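# Set the deadbolt latch to its long backset

## Task

Adjust the deadbolt latch so it sits at the longer of its two backset lengths, and leave it resting on the bench when done.

## Robot and tools

ROBOT. There are two arms, left_arm and right_arm, each with six joints (waist, shoulder, elbow, wrist pitch, wrist yaw, wrist roll) and a parallel gripper. Both bases sit on tilted plates joined to one metal frame behind them; a 'too close' message treats each plate and its half of the frame as belonging to that arm. Calibrated base poses: left_arm (-0.028, +0.381, +0.156) m, quat_wxyz (+0.914, -0.271, +0.300, +0.010); right_arm (-0.042, -0.153, +0.156) m, quat_wxyz (+0.914, +0.262, +0.308, +0.016).

FRAME. Scene frame origin is at table-top height, halfway between the nominal bases; +x points out over the table, +z up, left_arm is on +y. Arm names do not match image sides. Reported end_effector_position (m) is the point between the finger pads, about 1 cm short of the tips; fingers point along the gripper's +z and close along its y. Reported poses may be off by a few cm, more at long reach.

ROW FORMAT. Every command row is one list of 14 numbers in [-1, 1] covering both arms: left_arm waist, shoulder, elbow, wrist pitch, wrist yaw, wrist roll, opening, then the same seven for right_arm. The six joint numbers are offsets, not poses: they are added to the arm's 'Joint targets' as they stood when the action began (not to the previous row). Scale per 1.0: waist 1.202 rad, shoulder 1.258, elbow 1.3, wrist pitch 2.073, wrist yaw and roll 2.022. Stated joint ranges (rad): waist -2.618..3.054, shoulder 0..3.142, elbow 0..3.142, wrist pitch -1.571..1.571, wrist yaw -1.571..1.571, wrist roll -2.094..2.094; real ends may differ by up to 0.059, and a request more than 0.059 beyond a stated end is refused. Requests past the real end are clipped, sometimes reported as 'joint sent to its limit'. Opening is absolute: +1 fully open, -1 closed. To hold an arm still, send 0 for its joints.

execute_actions: argument actions, a list with at most one item. Empty list = look (returns state with pictures). {"rows": [...], "steps": n} runs up to 15 control steps of 1/30 s (default 15, minimum 7); each row lasts one step and the last row repeats. {"steps": n} without rows waits up to 300 steps counted from the previous result, reply time included. Optional cameras: list of names, ["all"] or []; pictures only come when asked or on a look. The result is taken 7 steps before the action ends; those steps run afterward.

move: target is one 14-number row or a list of up to 15 rows, every row offset from the same current Joint targets. speed (rad/s, 0.01..2, default 0.5) caps the fastest joint; one value or one per target. blend (rad) rounds corners of a list. Paths last 0.5 s to 10 s (longer ones stop short). Joints move in lockstep, no obstacle avoidance; grippers trace curves and move faster far from a pivot. Finger values are applied at start, or on reaching later targets after everything settles. The 'move:' line reports done, off_target (resting >0.035 rad off), moving, held or fault, plus limits=held and each lagging arm's worst joint. Done does not mean contact-free. Default returns all cameras.

wait: seconds 0..10; arms keep heading to the last target. zoom_image: camera (cam_high, cam_low, cam_left_wrist, cam_right_wrist) and region [x0,y0,x1,y1] pixels, at most 504x504, on that camera's latest picture. show_instructions: shows the reference pages (a deadbolt latch manual). finished_scene: scene = current scene number; ends and grades it, irreversible.

RESULT LINES. Joint positions (rad) and Joint velocities (rad/s) per arm, plus pad gap (m, 0.094 fully open); 'within noise' means still. Joint targets: the base for your next offsets. grip_measured: opening on the command scale, up to ~1.6 mm wide when empty, up to ~3 mm narrow on a squeezed hard part. grip_effort_nm: motor effort, negative closing; not pad force. Joint torques include arm weight, carry offsets and noise; joints 1-3 wrap at ±28 N m. 'joint command not followed' means the clearance check altered targets.

MOTION LIMITS. Each joint's target may lead its measured angle by at most 0.202 (waist), 0.258 (shoulder), 0.3 (elbow), 0.573 (wrist pitch), 0.522 (yaw, roll) rad per step; targets placing the gripper over 200 mm from where it is get scaled back. Tiny turns may not start.

GRIPPING. The gripper drives to the commanded reading and hits full force (~50-64 N per pad) about 0.05 below first touch (0.11+ for small or round parts). Close slowly on fragile items; open well above grip_measured to release.

CAMERAS. cam_high, cam_low, cam_left_wrist, cam_right_wrist, each 896x504, calibrated pinhole+radial; fixed cameras may have shifted slightly, wrist views may lag while moving.

AVOID. Dropping the latch, releasing it while it moves, slamming, hard hits or strong presses, and any contact between the arms. Nothing may leave the table. Keep arms from long stretched holds or pushing into unreachable poses: motors heat, MOTOR HOT appears at 75 °C, at 90 °C that arm folds and idles, at 100 °C it collapses. To stop an arm pushing on something, command its targets back past its measured positions. Loose objects may get nudged occasionally; check before finishing.

Each tool is called as a command line: name --argument value for each argument, lists and objects as JSON in quotes; but a table of rows of numbers goes row by row, as --pt "numbers of a row", without its own name.

Reference images:

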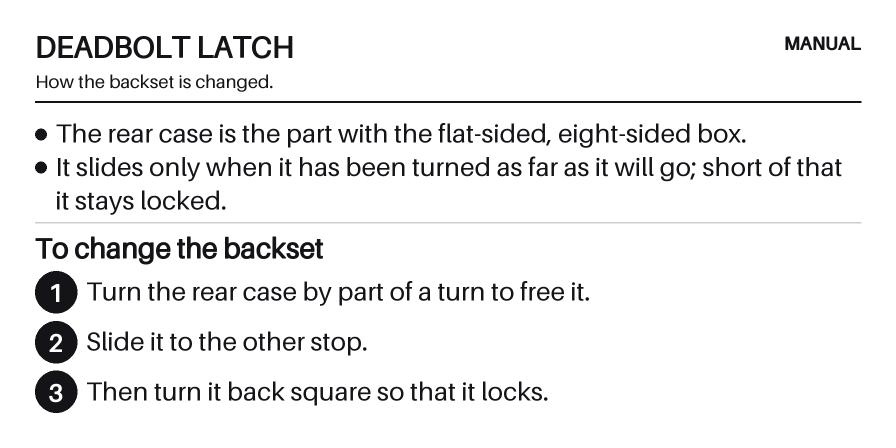

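## Session

execute_actions --actions '[]'

Scene clock: 0.00 s of 4900.00 s.
left_arm: end_effector_position=(+0.2864, +0.0497, +0.1443) grip_measured=+1.000 grip_effort_nm=n/a end_effector_quat_wxyz=(+0.223, +0.742, +0.611, -0.163) | right_arm: end_effector_position=(-0.1001, -0.5428, +0.2385) grip_measured=+1.000 grip_effort_nm=n/a end_effector_quat_wxyz=(+0.034, +0.959, -0.251, -0.125)
Joint positions: left_arm=[-1.001 2.091 1.261 -0.343 -0.475 1.065 0.094] | right_arm=[-2.391 1.687 1.589 -1.337 -0.639 1.415 0.094]
Joint velocities: within noise
Joint torques (N m): no reading
Motor temperatures (°C): left_arm=[29 35 31 31 27 28 27] | right_arm=[28 39 37 34 28 27 30]
Heat: left arm: 35 °C; right arm: 39 °C.
Joint targets: left_arm=[-1.019 2.082 1.268 -0.341 -0.462 1.064] | right_arm=[-2.404 1.681 1.594 -1.339 -0.630 1.415]

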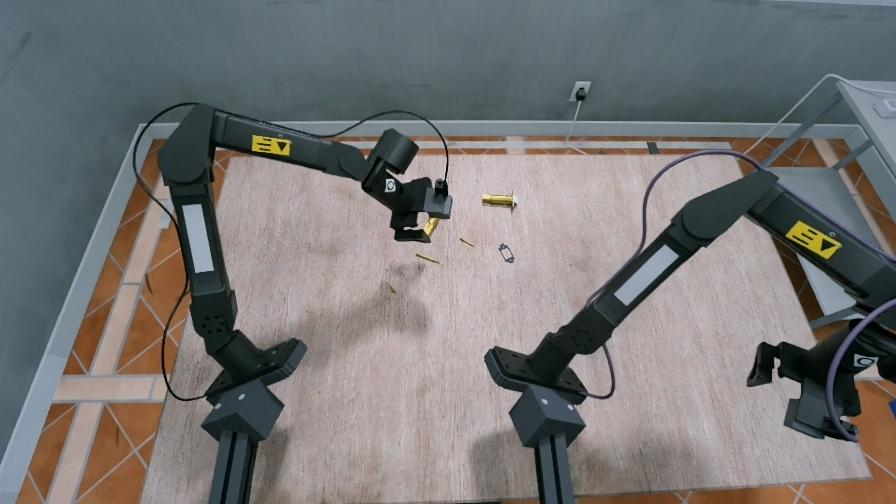

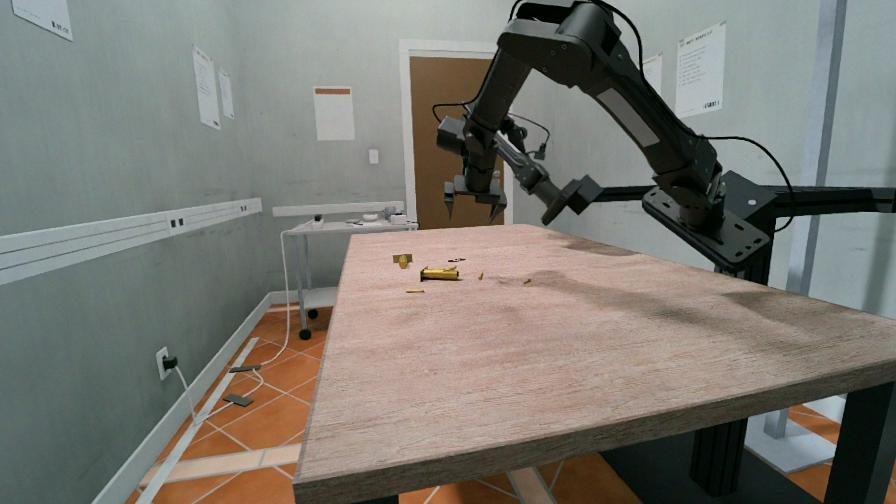

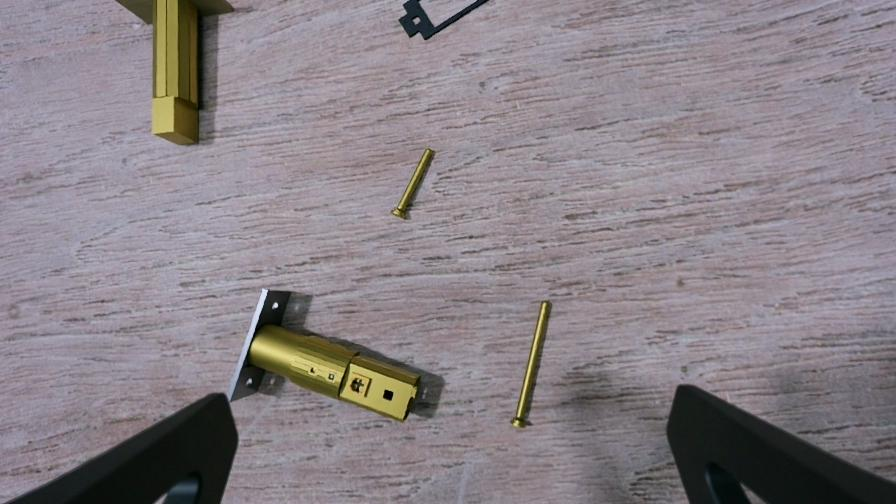

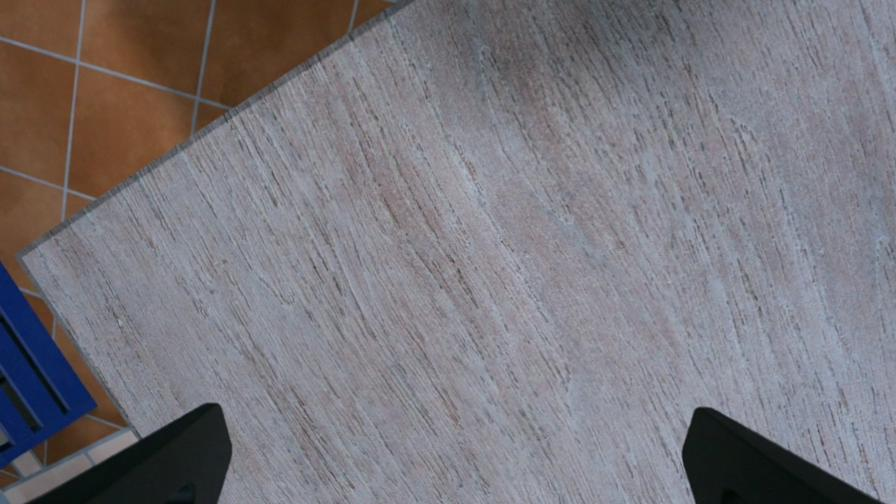

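zoom_image --camera "cam_left_wrist" --region '[200, 270, 460, 440]'

zoom_image --camera "cam_high" --region '[380, 170, 540, 300]'

zoom_image --camera "cam_low" --region '[370, 230, 550, 310]'

zoom_image --camera "cam_left_wrist" --region '[100, 0, 300, 160]'

Scaled by 1.938 from the camera's 896x504 image, which has a finer 1280x720 frame.

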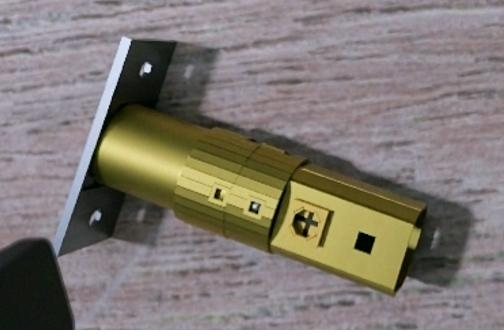

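Scaled by 3.150 from the camera's 896x504 image, which has a finer 1280x720 frame.

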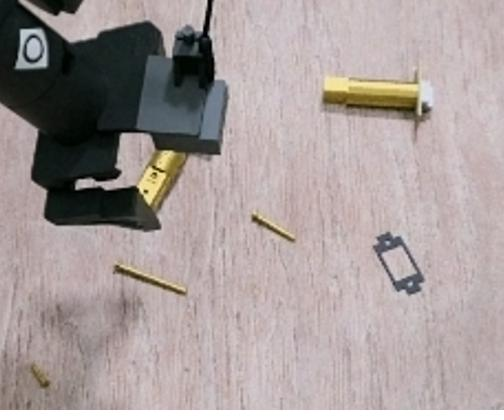

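Scaled by 2.800 from the camera's 896x504 image, which has a finer 1280x720 frame.

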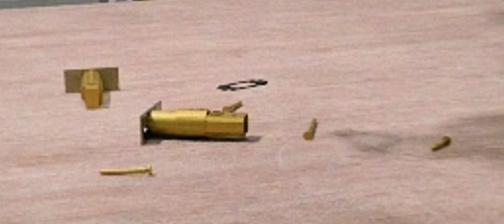

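Scaled by 2.520 from the camera's 896x504 image, which has a finer 1280x720 frame.

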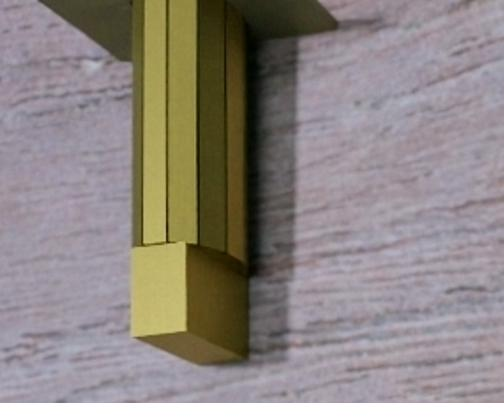

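move --target '[0.598,-0.542,-0.052,0.02,0.347,-0.1,1,1.0,-0.303,0,0,0.3,-0.1,1]' --speed 1.0 --cameras '["cam_high"]'

Scene clock: 16.77 s of 4900.00 s.
left_arm: end_effector_position=(+0.4868, +0.3138, +0.1857) grip_measured=+1.000 grip_effort_nm=0.002 end_effector_quat_wxyz=(+0.397, +0.344, +0.800, -0.289) | right_arm: end_effector_position=(+0.1742, -0.4962, +0.1457) grip_measured=+1.000 grip_effort_nm=0.042 end_effector_quat_wxyz=(-0.120, +0.894, +0.400, -0.161)
Joint positions: left_arm=[-0.296 1.421 1.207 -0.301 0.216 0.868 0.094] | right_arm=[-1.201 1.327 1.589 -1.337 -0.046 1.222 0.094]
Joint velocities: within noise
Joint torques (N m): left_arm=[-4.05 -9.14 4.55 0.89 0.6 -0.07] | right_arm=[-1.31 -10.88 5.03 -0.38 0.42 -0.1]
Motor temperatures (°C): left_arm=[32 38 32 32 27 28 27] | right_arm=[30 41 37 34 28 27 30]
Heat: left arm: 38 °C; right arm: 41 °C.
Joint targets: left_arm=[-0.300 1.400 1.201 -0.299 0.240 0.861] | right_arm=[-1.202 1.300 1.594 -1.339 -0.024 1.213]
Kept back: nothing.
move: done
Images, in order (width x height): cam_high 896x504.

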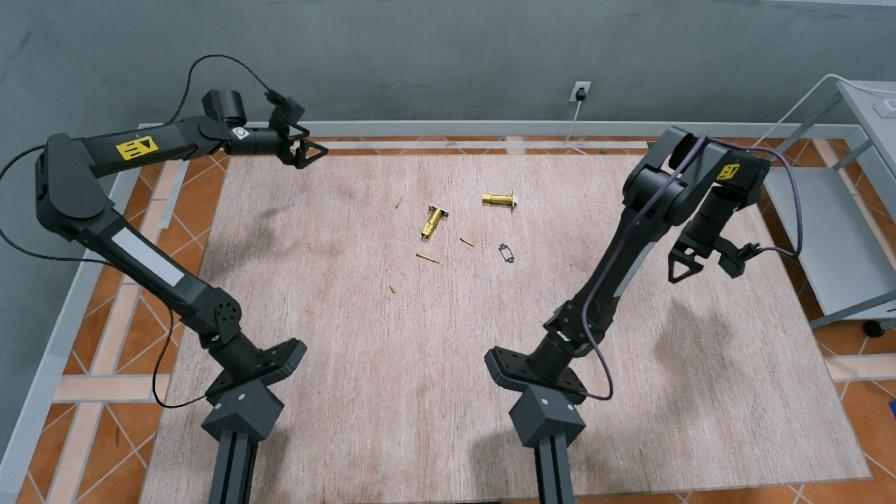

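move --target '[0,0,0,0,0,0,1,0.9,0,0,0.06,0.2,0,1]' --speed 1.2 --cameras '[]'

execute_actions --actions '[]' --cameras '[]'

Scene clock: 19.20 s of 4900.00 s.
left_arm: end_effector_position=(+0.4868, +0.3137, +0.1858) grip_measured=+1.000 grip_effort_nm=0.007 end_effector_quat_wxyz=(+0.397, +0.344, +0.800, -0.289) | right_arm: end_effector_position=(+0.3614, -0.3247, +0.1418) grip_measured=+1.000 grip_effort_nm=0.032 end_effector_quat_wxyz=(-0.069, +0.654, +0.753, +0.001)
Joint positions: left_arm=[-0.296 1.421 1.207 -0.301 0.217 0.868 0.094] | right_arm=[-0.127 1.327 1.589 -1.226 0.364 1.221 0.094]
Joint velocities: within noise
Joint torques (N m): left_arm=[-4.04 -9.25 4.53 0.85 0.64 -0.07] | right_arm=[2.09 -10.61 5.14 0.02 0.14 -0.09]
Motor temperatures (°C): left_arm=[31 38 32 32 27 28 27] | right_arm=[30 42 37 34 28 27 30]
Heat: left arm: 38 °C; right arm: 42 °C.
Joint targets: left_arm=[-0.300 1.400 1.201 -0.299 0.240 0.861] | right_arm=[-0.120 1.300 1.594 -1.215 0.381 1.213]
Kept back: nothing.
move: done
No camera images: "cameras" was empty.

Scene clock: 19.20 s of 4900.00 s.
left_arm: end_effector_position=(+0.4868, +0.3137, +0.1858) grip_measured=+1.000 grip_effort_nm=0.007 end_effector_quat_wxyz=(+0.397, +0.344, +0.800, -0.289) | right_arm: end_effector_position=(+0.3614, -0.3247, +0.1418) grip_measured=+1.000 grip_effort_nm=0.032 end_effector_quat_wxyz=(-0.069, +0.654, +0.753, +0.001)
Joint positions: left_arm=[-0.296 1.421 1.207 -0.301 0.217 0.868 0.094] | right_arm=[-0.127 1.327 1.589 -1.226 0.364 1.221 0.094]
Joint velocities: within noise
Joint torques (N m): left_arm=[-4.04 -9.25 4.53 0.85 0.64 -0.07] | right_arm=[2.09 -10.61 5.14 0.02 0.14 -0.09]
Motor temperatures (°C): left_arm=[31 38 32 32 27 28 27] | right_arm=[30 42 37 34 28 27 30]
Heat: left arm: 38 °C; right arm: 42 °C.
Joint targets: left_arm=[-0.300 1.400 1.201 -0.299 0.240 0.861] | right_arm=[-0.120 1.300 1.594 -1.215 0.381 1.213]
Kept back: nothing.
No camera images: "cameras" was empty.

move --target '[0,0,0,0,0,0,1,0.707,0.645,0.115,0.0844,0.227,-0.03,1]' --speed 1.0

zoom_image --camera "cam_right_wrist" --region '[200, 200, 704, 504]'

Scene clock: 21.27 s of 4900.00 s.
left_arm: end_effector_position=(+0.4868, +0.3137, +0.1858) grip_measured=+1.000 grip_effort_nm=0.007 end_effector_quat_wxyz=(+0.397, +0.344, +0.800, -0.289) | right_arm: end_effector_position=(+0.3790, +0.0325, +0.0989) grip_measured=+1.000 grip_effort_nm=0.032 end_effector_quat_wxyz=(-0.003, +0.226, +0.974, -0.002)
Joint positions: left_arm=[-0.296 1.421 1.207 -0.301 0.217 0.868 0.094] | right_arm=[0.723 2.118 1.723 -1.051 0.822 1.163 0.094]
Joint velocities: within noise
Joint torques (N m): left_arm=[-4.1 -9.17 4.49 0.89 0.65 -0.08] | right_arm=[7.45 -7.77 5.3 0.15 0.18 -0.12]
Motor temperatures (°C): left_arm=[31 38 32 32 27 28 27] | right_arm=[30 43 38 34 28 27 30]
Heat: left arm: 38 °C; right arm: 43 °C.
Joint targets: left_arm=[-0.300 1.400 1.201 -0.299 0.239 0.861] | right_arm=[0.730 2.111 1.743 -1.040 0.840 1.152]
Kept back: nothing.
move: done
camera_calibration:
cam_left_wrist: T_world_to_cam=[[-0.789595, -0.590243, 0.167785, 0.53993], [-0.578364, 0.624501, -0.524875, 0.220233], [0.205022, -0.51148, -0.834479, 0.301456], [0, 0, 0, 1]] pos_world=[0.491896, 0.335343, 0.276561]
cam_right_wrist: T_world_to_cam=[[-0.448734, -0.893661, -0.00295584, 0.201845], [-0.806894, 0.403739, 0.431181, 0.288494], [-0.384136, 0.195871, -0.90226, 0.317004], [0, 0, 0, 1]] pos_world=[0.445132, 0.00181289, 0.162223]

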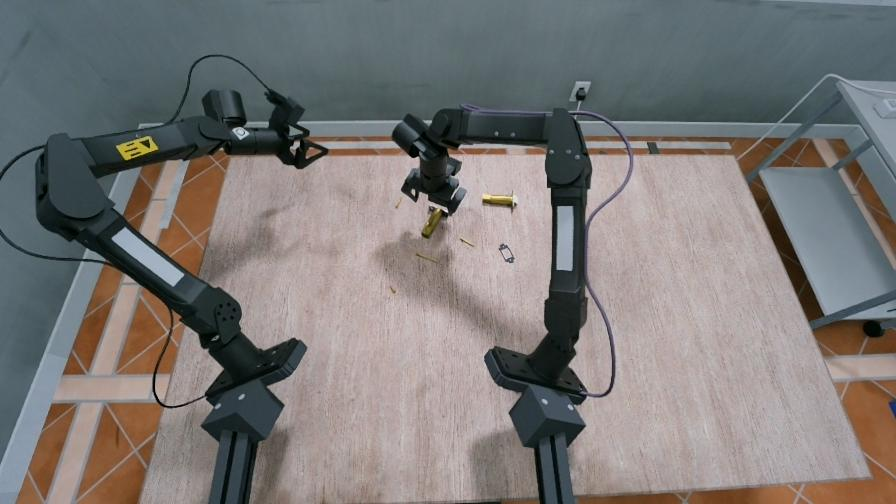

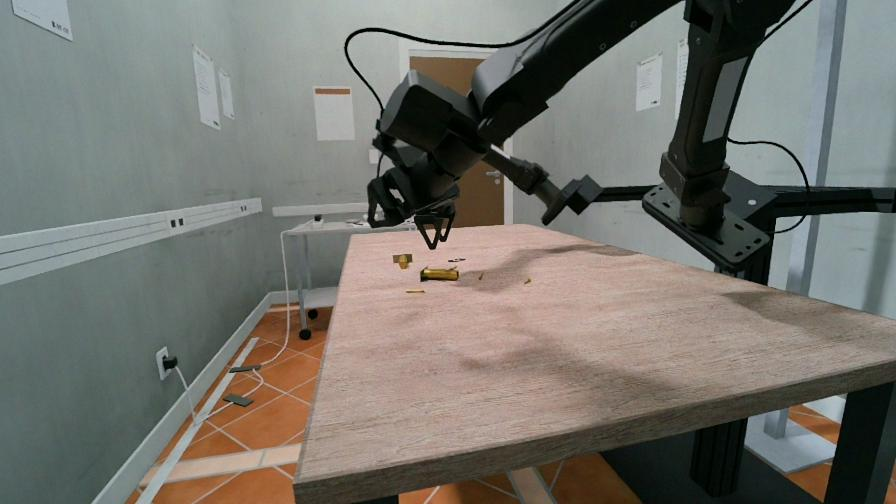

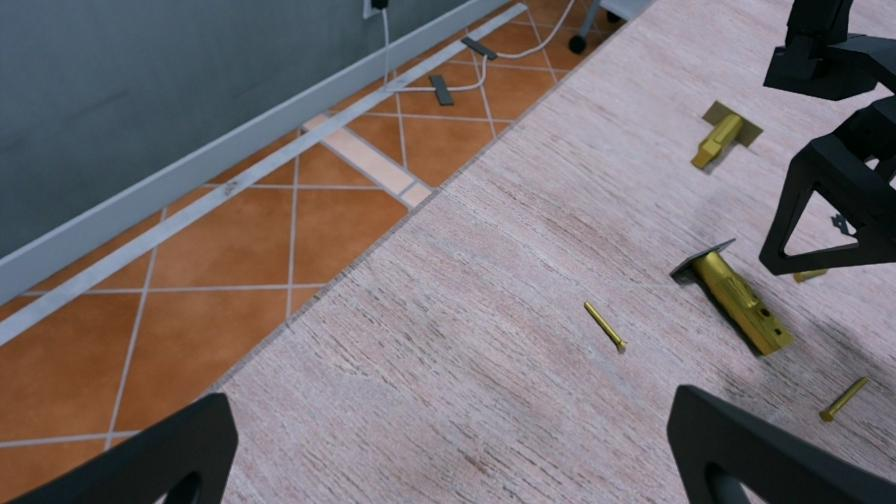

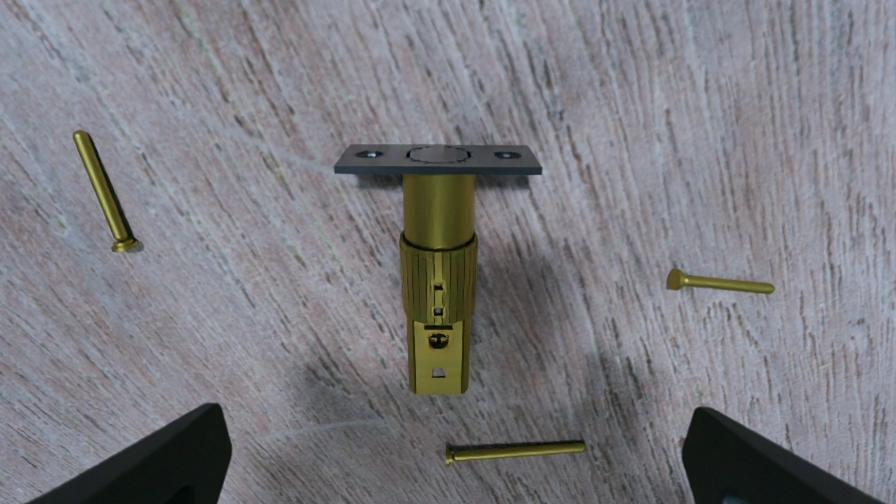

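Scaled by 1.000.

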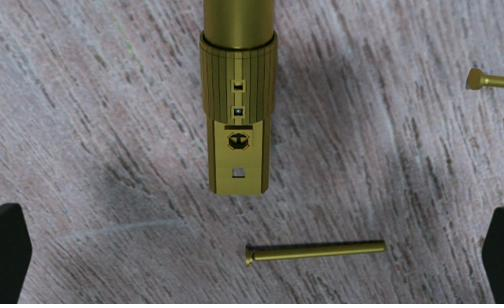

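zoom_image --camera "cam_left_wrist" --region '[640, 0, 896, 300]'

zoom_image --camera "cam_high" --region '[250, 80, 350, 180]'

zoom_image --camera "cam_right_wrist" --region '[320, 130, 560, 410]'

Scaled by 1.680 from the camera's 896x504 image, which has a finer 1280x720 frame.

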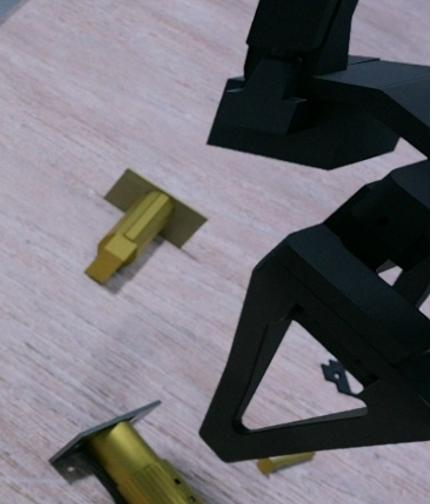

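Scaled by 5.040 from the camera's 896x504 image, which has a finer 1280x720 frame.

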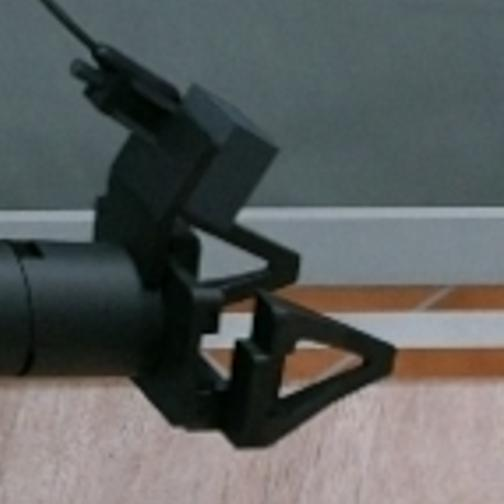

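Scaled by 1.800 from the camera's 896x504 image, which has a finer 1280x720 frame.

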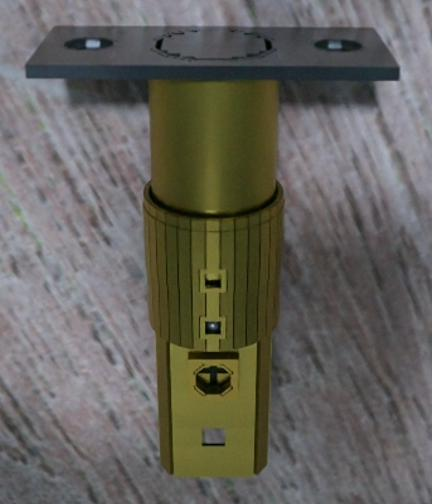

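move --target '[0,0,0,0,0,0,1,-0.077,0.035,-0.0245,0.086,-0.0098,-0.068,0.3]' --speed 0.4 --cameras '["cam_right_wrist","cam_low"]'

Scene clock: 24.83 s of 4900.00 s.
left_arm: end_effector_position=(+0.4868, +0.3137, +0.1858) grip_measured=+1.000 grip_effort_nm=0.002 end_effector_quat_wxyz=(+0.397, +0.344, +0.800, -0.289) | right_arm: end_effector_position=(+0.4089, +0.0248, +0.0628) grip_measured=+0.302 grip_effort_nm=-0.051 end_effector_quat_wxyz=(+0.016, +0.245, +0.970, +0.005)
Joint positions: left_arm=[-0.296 1.421 1.207 -0.301 0.217 0.868 0.094] | right_arm=[0.628 2.143 1.723 -0.874 0.822 1.026 0.061]
Joint velocities: within noise
Joint torques (N m): left_arm=[-4.12 -9.16 4.55 0.87 0.63 -0.06] | right_arm=[7.73 -6.86 2.58 0.22 -0.03 -0.12]
Motor temperatures (°C): left_arm=[31 38 32 32 27 28 27] | right_arm=[31 43 38 34 28 27 30]
Heat: left arm: 38 °C; right arm: 43 °C.
Joint targets: left_arm=[-0.300 1.400 1.201 -0.299 0.239 0.861] | right_arm=[0.637 2.156 1.711 -0.862 0.820 1.014]
Kept back: nothing.
move: done
camera_calibration:
cam_right_wrist: T_world_to_cam=[[-0.481872, -0.87586, -0.0258593, 0.222822], [-0.807512, 0.432425, 0.401164, 0.332691], [-0.340181, 0.214192, -0.915641, 0.279772], [0, 0, 0, 1]] pos_world=[0.471197, -0.00862832, 0.128469]
Images, in order (width x height): cam_low 896x504, cam_right_wrist 896x504.

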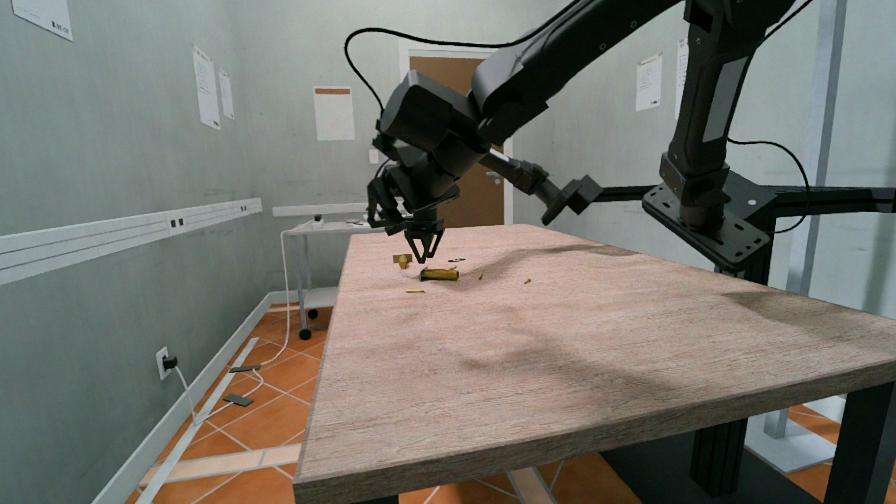

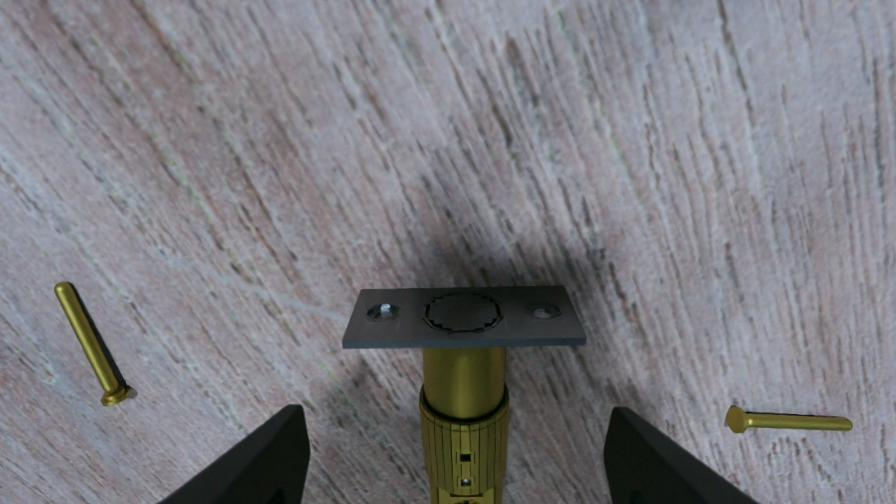

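move --target '[0,0,0,0,0,0,1,-0.0474,0.0429,-0.0454,0.0613,-0.0143,-0.0336,0.3]' --speed 0.15 --cameras '["cam_right_wrist","cam_low"]'

zoom_image --camera "cam_low" --region '[350, 200, 500, 310]'

Scene clock: 27.83 s of 4900.00 s.
left_arm: end_effector_position=(+0.4868, +0.3137, +0.1858) grip_measured=+1.000 grip_effort_nm=0.007 end_effector_quat_wxyz=(+0.397, +0.344, +0.800, -0.289) | right_arm: end_effector_position=(+0.3960, +0.0304, +0.0215) grip_measured=+0.302 grip_effort_nm=-0.051 end_effector_quat_wxyz=(+0.003, +0.233, +0.972, -0.001)
Joint positions: left_arm=[-0.296 1.421 1.207 -0.301 0.217 0.868 0.094] | right_arm=[0.575 2.195 1.663 -0.747 0.799 0.958 0.061]
Joint velocities: within noise
Joint torques (N m): left_arm=[-4.12 -9.02 4.53 0.85 0.65 -0.06] | right_arm=[7.47 -6.91 2.41 0.18 -0.1 -0.12]
Motor temperatures (°C): left_arm=[31 38 32 32 27 28 27] | right_arm=[31 43 37 34 28 27 30]
Heat: left arm: 38 °C; right arm: 43 °C.
Joint targets: left_arm=[-0.300 1.400 1.201 -0.299 0.239 0.861] | right_arm=[0.580 2.210 1.652 -0.735 0.791 0.946]
Kept back: nothing.
move: done
camera_calibration:
cam_right_wrist: T_world_to_cam=[[-0.461728, -0.886991, -0.00738615, 0.212415], [-0.805896, 0.416005, 0.421274, 0.3358], [-0.370593, 0.200466, -0.906903, 0.248664], [0, 0, 0, 1]] pos_world=[0.460851, -0.00113316, 0.0856188]
Images, in order (width x height): cam_low 896x504, cam_right_wrist 896x504.

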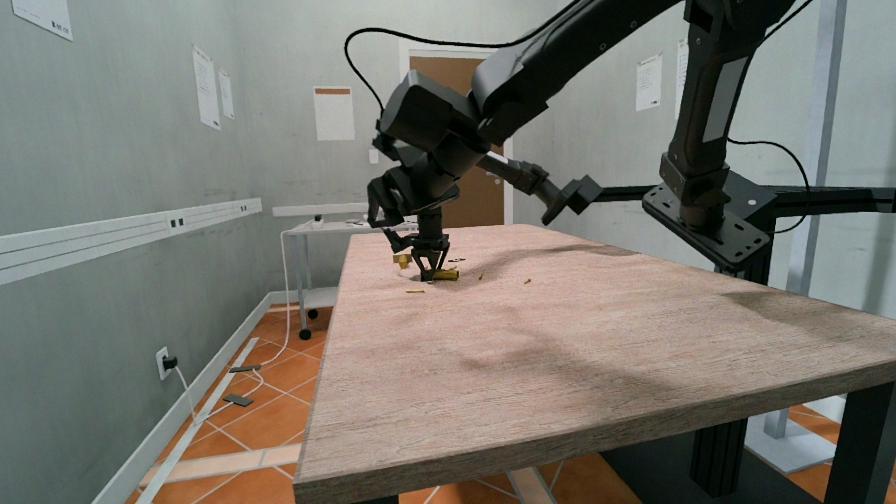

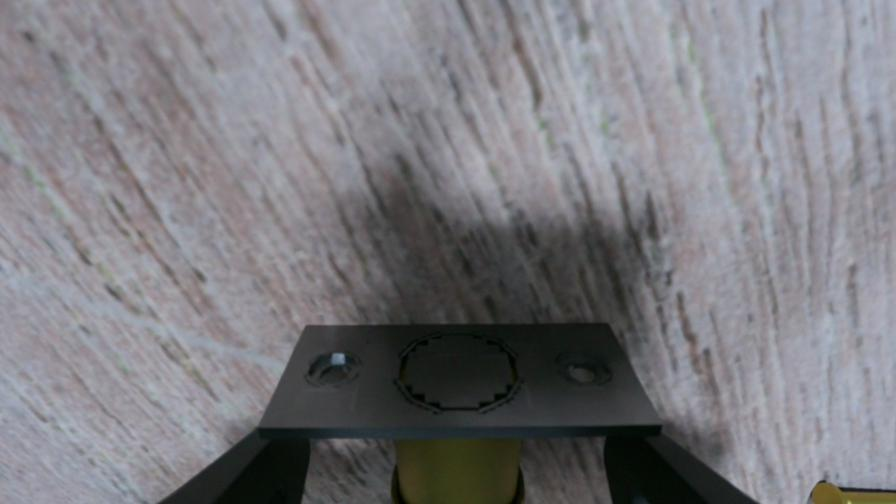

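Scaled by 3.360 from the camera's 896x504 image, which has a finer 1280x720 frame.

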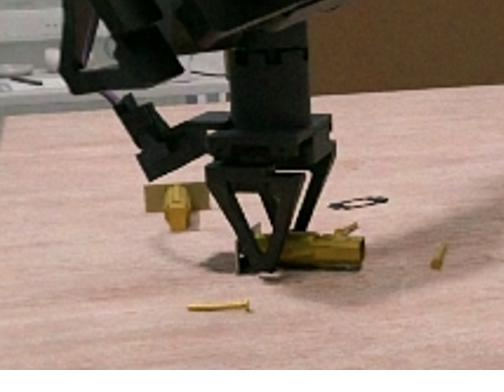

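execute_actions --actions '[{"rows":[[0,0,0,0,0,0,1,0,0,0,0,0,0,-0.42]],"steps":15}]'

execute_actions --actions '[{"rows":[[0,0,0,0,0,0,1,0,0,0,0,0,0,-0.46],[0,0,0,0,0,0,1,0,0,0,0,0,0,-0.48],[0,0,0,0,0,0,1,0,0,0,0,0,0,-0.49],[0,0,0,0,0,0,1,0,0,0,0,0,0,-0.50],[0,0,0,0,0,0,1,0,0,0,0,0,0,-0.51],[0,0,0,0,0,0,1,0,0,0,0,0,0,-0.52],[0,0,0,0,0,0,1,0,0,0,0,0,0,-0.54],[0,0,0,0,0,0,1,0,0,0,0,0,0,-0.56],[0,0,0,0,0,0,1,0,0,0,0,0,0,-0.58],[0,0,0,0,0,0,1,0,0,0,0,0,0,-0.65]],"steps":15}]'

wait --seconds 0.7 --cameras '["cam_low","cam_right_wrist"]'

Scene clock: 28.83 s of 4900.00 s.
left_arm: end_effector_position=(+0.4868, +0.3137, +0.1858) grip_measured=+1.000 grip_effort_nm=0.007 end_effector_quat_wxyz=(+0.397, +0.344, +0.800, -0.289) | right_arm: end_effector_position=(+0.3961, +0.0305, +0.0215) grip_measured=-0.418 grip_effort_nm=-0.056 end_effector_quat_wxyz=(+0.003, +0.233, +0.972, -0.001)
Joint positions: left_arm=[-0.296 1.421 1.207 -0.301 0.217 0.868 0.094] | right_arm=[0.575 2.195 1.663 -0.746 0.799 0.957 0.027]
Joint velocities: within noise
Joint torques (N m): left_arm=[-4.12 -9.14 4.52 0.91 0.66 -0.09] | right_arm=[7.49 -6.93 2.44 0.18 -0.09 -0.12]
Motor temperatures (°C): left_arm=[31 38 32 32 27 28 27] | right_arm=[31 43 37 34 28 27 30]
Heat: left arm: 38 °C; right arm: 43 °C.
Joint targets: left_arm=[-0.300 1.400 1.201 -0.299 0.239 0.861] | right_arm=[0.580 2.210 1.652 -0.735 0.791 0.946]
Steps of this call (1-22: nothing new was sent; 23-30: this action's first 8). Readings (joint positions of left_arm | right_arm):
23: [-0.296 1.421 1.207 -0.301 0.217 0.868] | [0.575 2.195 1.663 -0.747 0.799 0.957]
24: [-0.296 1.421 1.207 -0.301 0.217 0.868] | [0.575 2.195 1.663 -0.747 0.799 0.957]
26: [-0.296 1.421 1.207 -0.301 0.217 0.868] | [0.575 2.195 1.663 -0.746 0.799 0.957]
30: the state above

Scene clock: 29.33 s of 4900.00 s.
left_arm: end_effector_position=(+0.4868, +0.3137, +0.1858) grip_measured=+1.000 grip_effort_nm=0.002 end_effector_quat_wxyz=(+0.397, +0.344, +0.800, -0.289) | right_arm: end_effector_position=(+0.3961, +0.0305, +0.0215) grip_measured=-0.494 grip_effort_nm=-0.745 end_effector_quat_wxyz=(+0.003, +0.233, +0.972, -0.001)
Joint positions: left_arm=[-0.296 1.421 1.207 -0.301 0.217 0.868 0.094] | right_arm=[0.575 2.195 1.663 -0.746 0.799 0.957 0.024]
Joint velocities: left_arm=[within noise] | right_arm=[-0.007 0.002 0.017 -0.022 0.007 -0.066 -0.004]
Joint torques (N m): left_arm=[-4.1 -9.2 4.57 0.88 0.64 -0.09] | right_arm=[7.47 -6.93 2.43 0.18 -0.09 -0.12]
Motor temperatures (°C): left_arm=[31 38 32 32 27 28 27] | right_arm=[31 43 37 34 28 27 30]
Heat: left arm: 38 °C; right arm: 43 °C.
Joint targets: left_arm=[-0.300 1.400 1.201 -0.299 0.239 0.861] | right_arm=[0.580 2.210 1.652 -0.735 0.791 0.946]
Steps of this call (1-7: your previous action's last 7; 8-15: this action's first 8). Readings (joint positions of left_arm | right_arm):
8: [-0.296 1.421 1.207 -0.301 0.217 0.868] | [0.575 2.195 1.663 -0.746 0.799 0.957]
9: [-0.296 1.421 1.207 -0.301 0.217 0.868] | [0.575 2.195 1.663 -0.746 0.799 0.957]
11: [-0.296 1.421 1.207 -0.301 0.217 0.868] | [0.575 2.195 1.663 -0.746 0.799 0.957]
15: the state above

Scene clock: 30.27 s of 4900.00 s.
left_arm: end_effector_position=(+0.4868, +0.3137, +0.1858) grip_measured=+1.000 grip_effort_nm=0.007 end_effector_quat_wxyz=(+0.397, +0.344, +0.800, -0.289) | right_arm: end_effector_position=(+0.3961, +0.0305, +0.0215) grip_measured=-0.506 grip_effort_nm=-0.989 end_effector_quat_wxyz=(+0.003, +0.233, +0.972, -0.001)
Joint positions: left_arm=[-0.296 1.421 1.207 -0.301 0.217 0.868 0.094] | right_arm=[0.575 2.195 1.663 -0.746 0.799 0.957 0.023]
Joint velocities: within noise
Joint torques (N m): left_arm=[-4.07 -9.16 4.56 0.88 0.65 -0.1] | right_arm=[7.49 -6.94 2.44 0.18 -0.09 -0.13]
Motor temperatures (°C): left_arm=[31 38 32 32 27 28 27] | right_arm=[31 43 37 34 28 27 30]
Heat: left arm: 38 °C; right arm: 43 °C.
Joint targets: left_arm=[-0.300 1.400 1.201 -0.299 0.239 0.861] | right_arm=[0.580 2.210 1.652 -0.735 0.791 0.946]
Steps of this call (1-7: your previous action's last 7; 8-15: toward your last target; 16-28: nothing new was sent). Readings (joint positions of left_arm | right_arm):
1: [-0.296 1.421 1.207 -0.301 0.217 0.868] | [0.575 2.195 1.663 -0.746 0.799 0.957]
2: [-0.296 1.421 1.207 -0.301 0.217 0.868] | [0.575 2.195 1.663 -0.746 0.799 0.957]
4: [-0.296 1.421 1.207 -0.301 0.217 0.868] | [0.575 2.195 1.663 -0.746 0.799 0.957]
8: [-0.296 1.421 1.207 -0.301 0.217 0.868] | [0.575 2.195 1.663 -0.746 0.799 0.957]
28: the state above
All arms were judged still, so your last target was given up. Each gripper or tool keeps its last command.
camera_calibration:
cam_right_wrist: T_world_to_cam=[[-0.46153, -0.88709, -0.00782297, 0.212472], [-0.806185, 0.415724, 0.420998, 0.336006], [-0.370211, 0.20061, -0.907028, 0.248546], [0, 0, 0, 1]] pos_world=[0.460959, -0.0010652, 0.0856418]
Images, in order (width x height): cam_low 896x504, cam_right_wrist 896x504.

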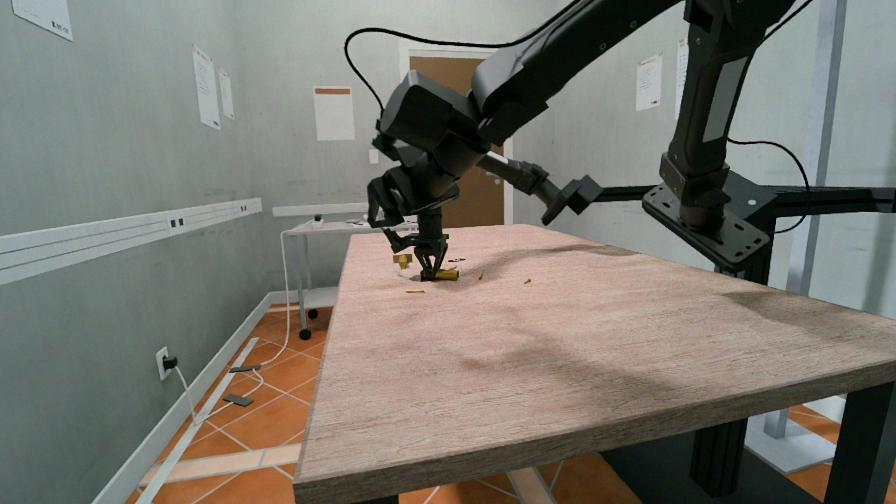

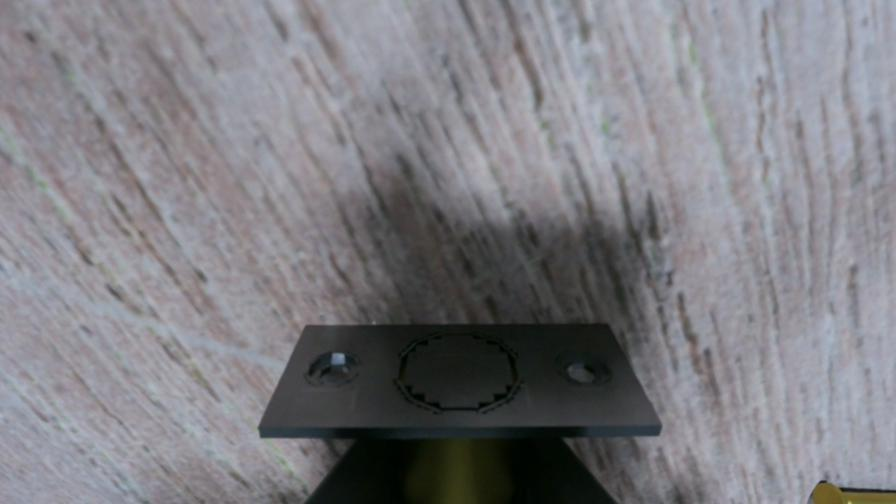

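move --pt "0 0 0 0 0 0 1 0.1248 -0.0787 0.07 -0.147 0.024 0.102 -0.65" --pt "0 0 0 0 0 0 1 0.1273 -0.2488 0.1792 -0.3208 0.024 0.4001 -0.65" --speed 0.5 --blend 0.1

Scene clock: 35.00 s of 4900.00 s.
left_arm: end_effector_position=(+0.4868, +0.3136, +0.1859) grip_measured=+1.000 grip_effort_nm=0.002 end_effector_quat_wxyz=(+0.397, +0.344, +0.800, -0.289) | right_arm: end_effector_position=(+0.4105, -0.0585, +0.1709) grip_measured=-0.506 grip_effort_nm=-0.979 end_effector_quat_wxyz=(-0.001, +0.504, +0.863, -0.007)
Joint positions: left_arm=[-0.296 1.421 1.207 -0.301 0.217 0.868 0.094] | right_arm=[0.703 1.918 1.865 -1.382 0.825 1.743 0.023]
Joint velocities: within noise
Joint torques (N m): left_arm=[-4.1 -9.11 4.55 0.87 0.66 -0.09] | right_arm=[8.31 -8.35 5.46 -0.15 0.15 0.12]
Motor temperatures (°C): left_arm=[31 38 32 32 27 28 27] | right_arm=[32 43 37 34 28 27 30]
Heat: left arm: 38 °C; right arm: 43 °C.
Joint targets: left_arm=[-0.300 1.400 1.201 -0.299 0.240 0.861] | right_arm=[0.733 1.896 1.885 -1.400 0.839 1.755]
Kept back: nothing.
move: done
camera_calibration:
cam_left_wrist: T_world_to_cam=[[-0.7897, -0.590068, 0.16791, 0.53986], [-0.578221, 0.624411, -0.52514, 0.220288], [0.205023, -0.511792, -0.834287, 0.301541], [0, 0, 0, 1]] pos_world=[0.49188, 0.33533, 0.276606]
cam_right_wrist: T_world_to_cam=[[-0.875533, -0.483124, 0.0057638, 0.332599], [-0.435981, 0.795129, 0.421534, 0.191909], [-0.208236, 0.366554, -0.906794, 0.350435], [0, 0, 0, 1]] pos_world=[0.447843, -0.12036, 0.234959]

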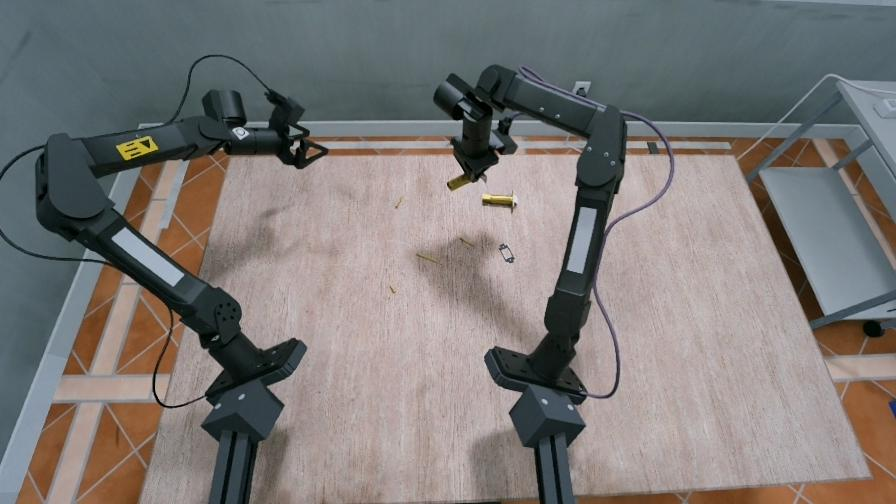

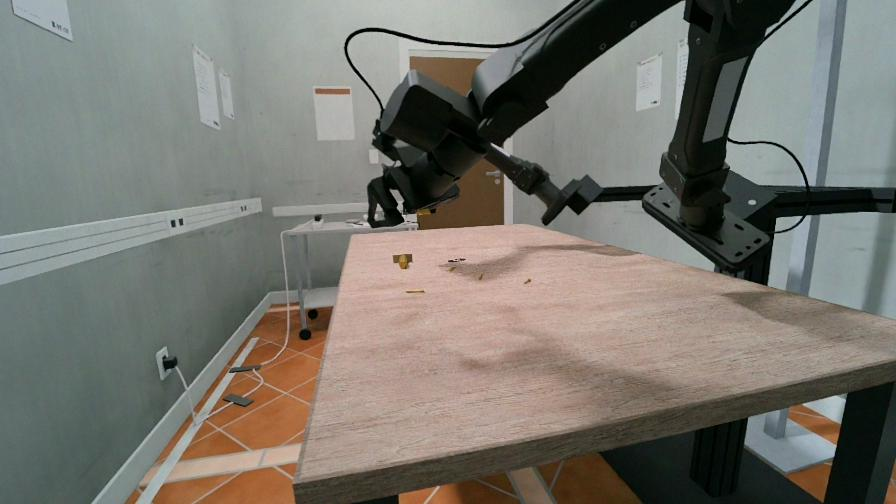

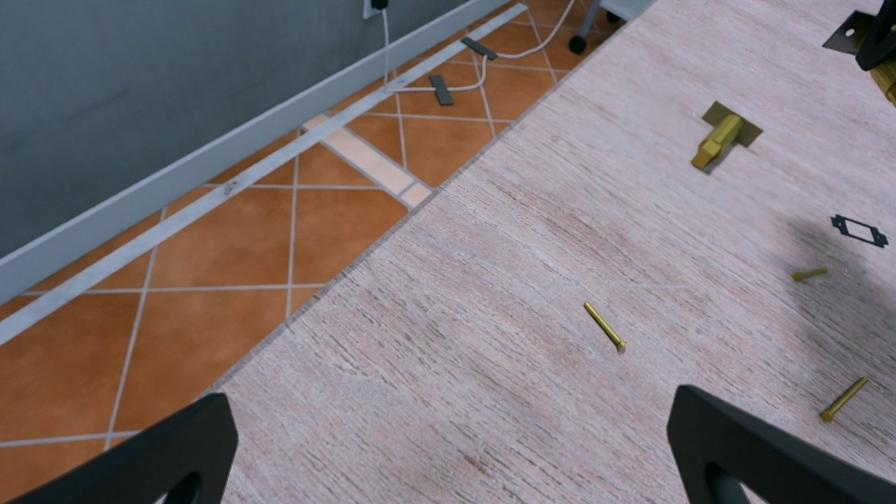

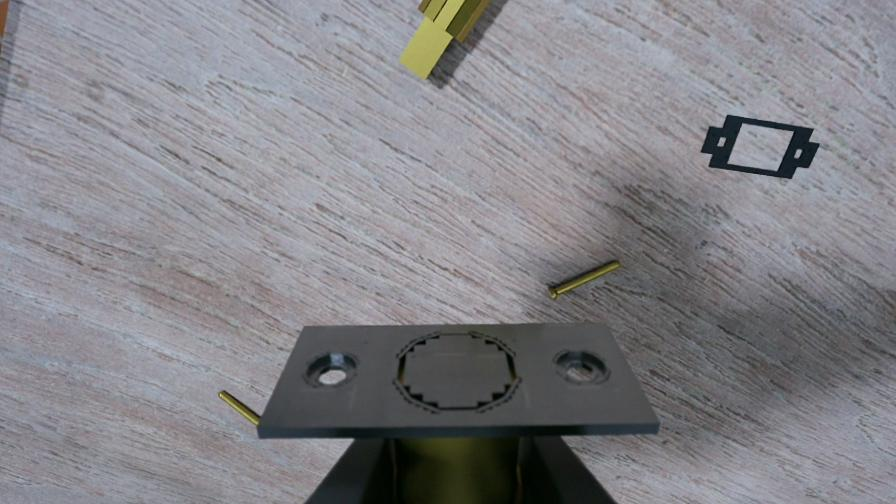

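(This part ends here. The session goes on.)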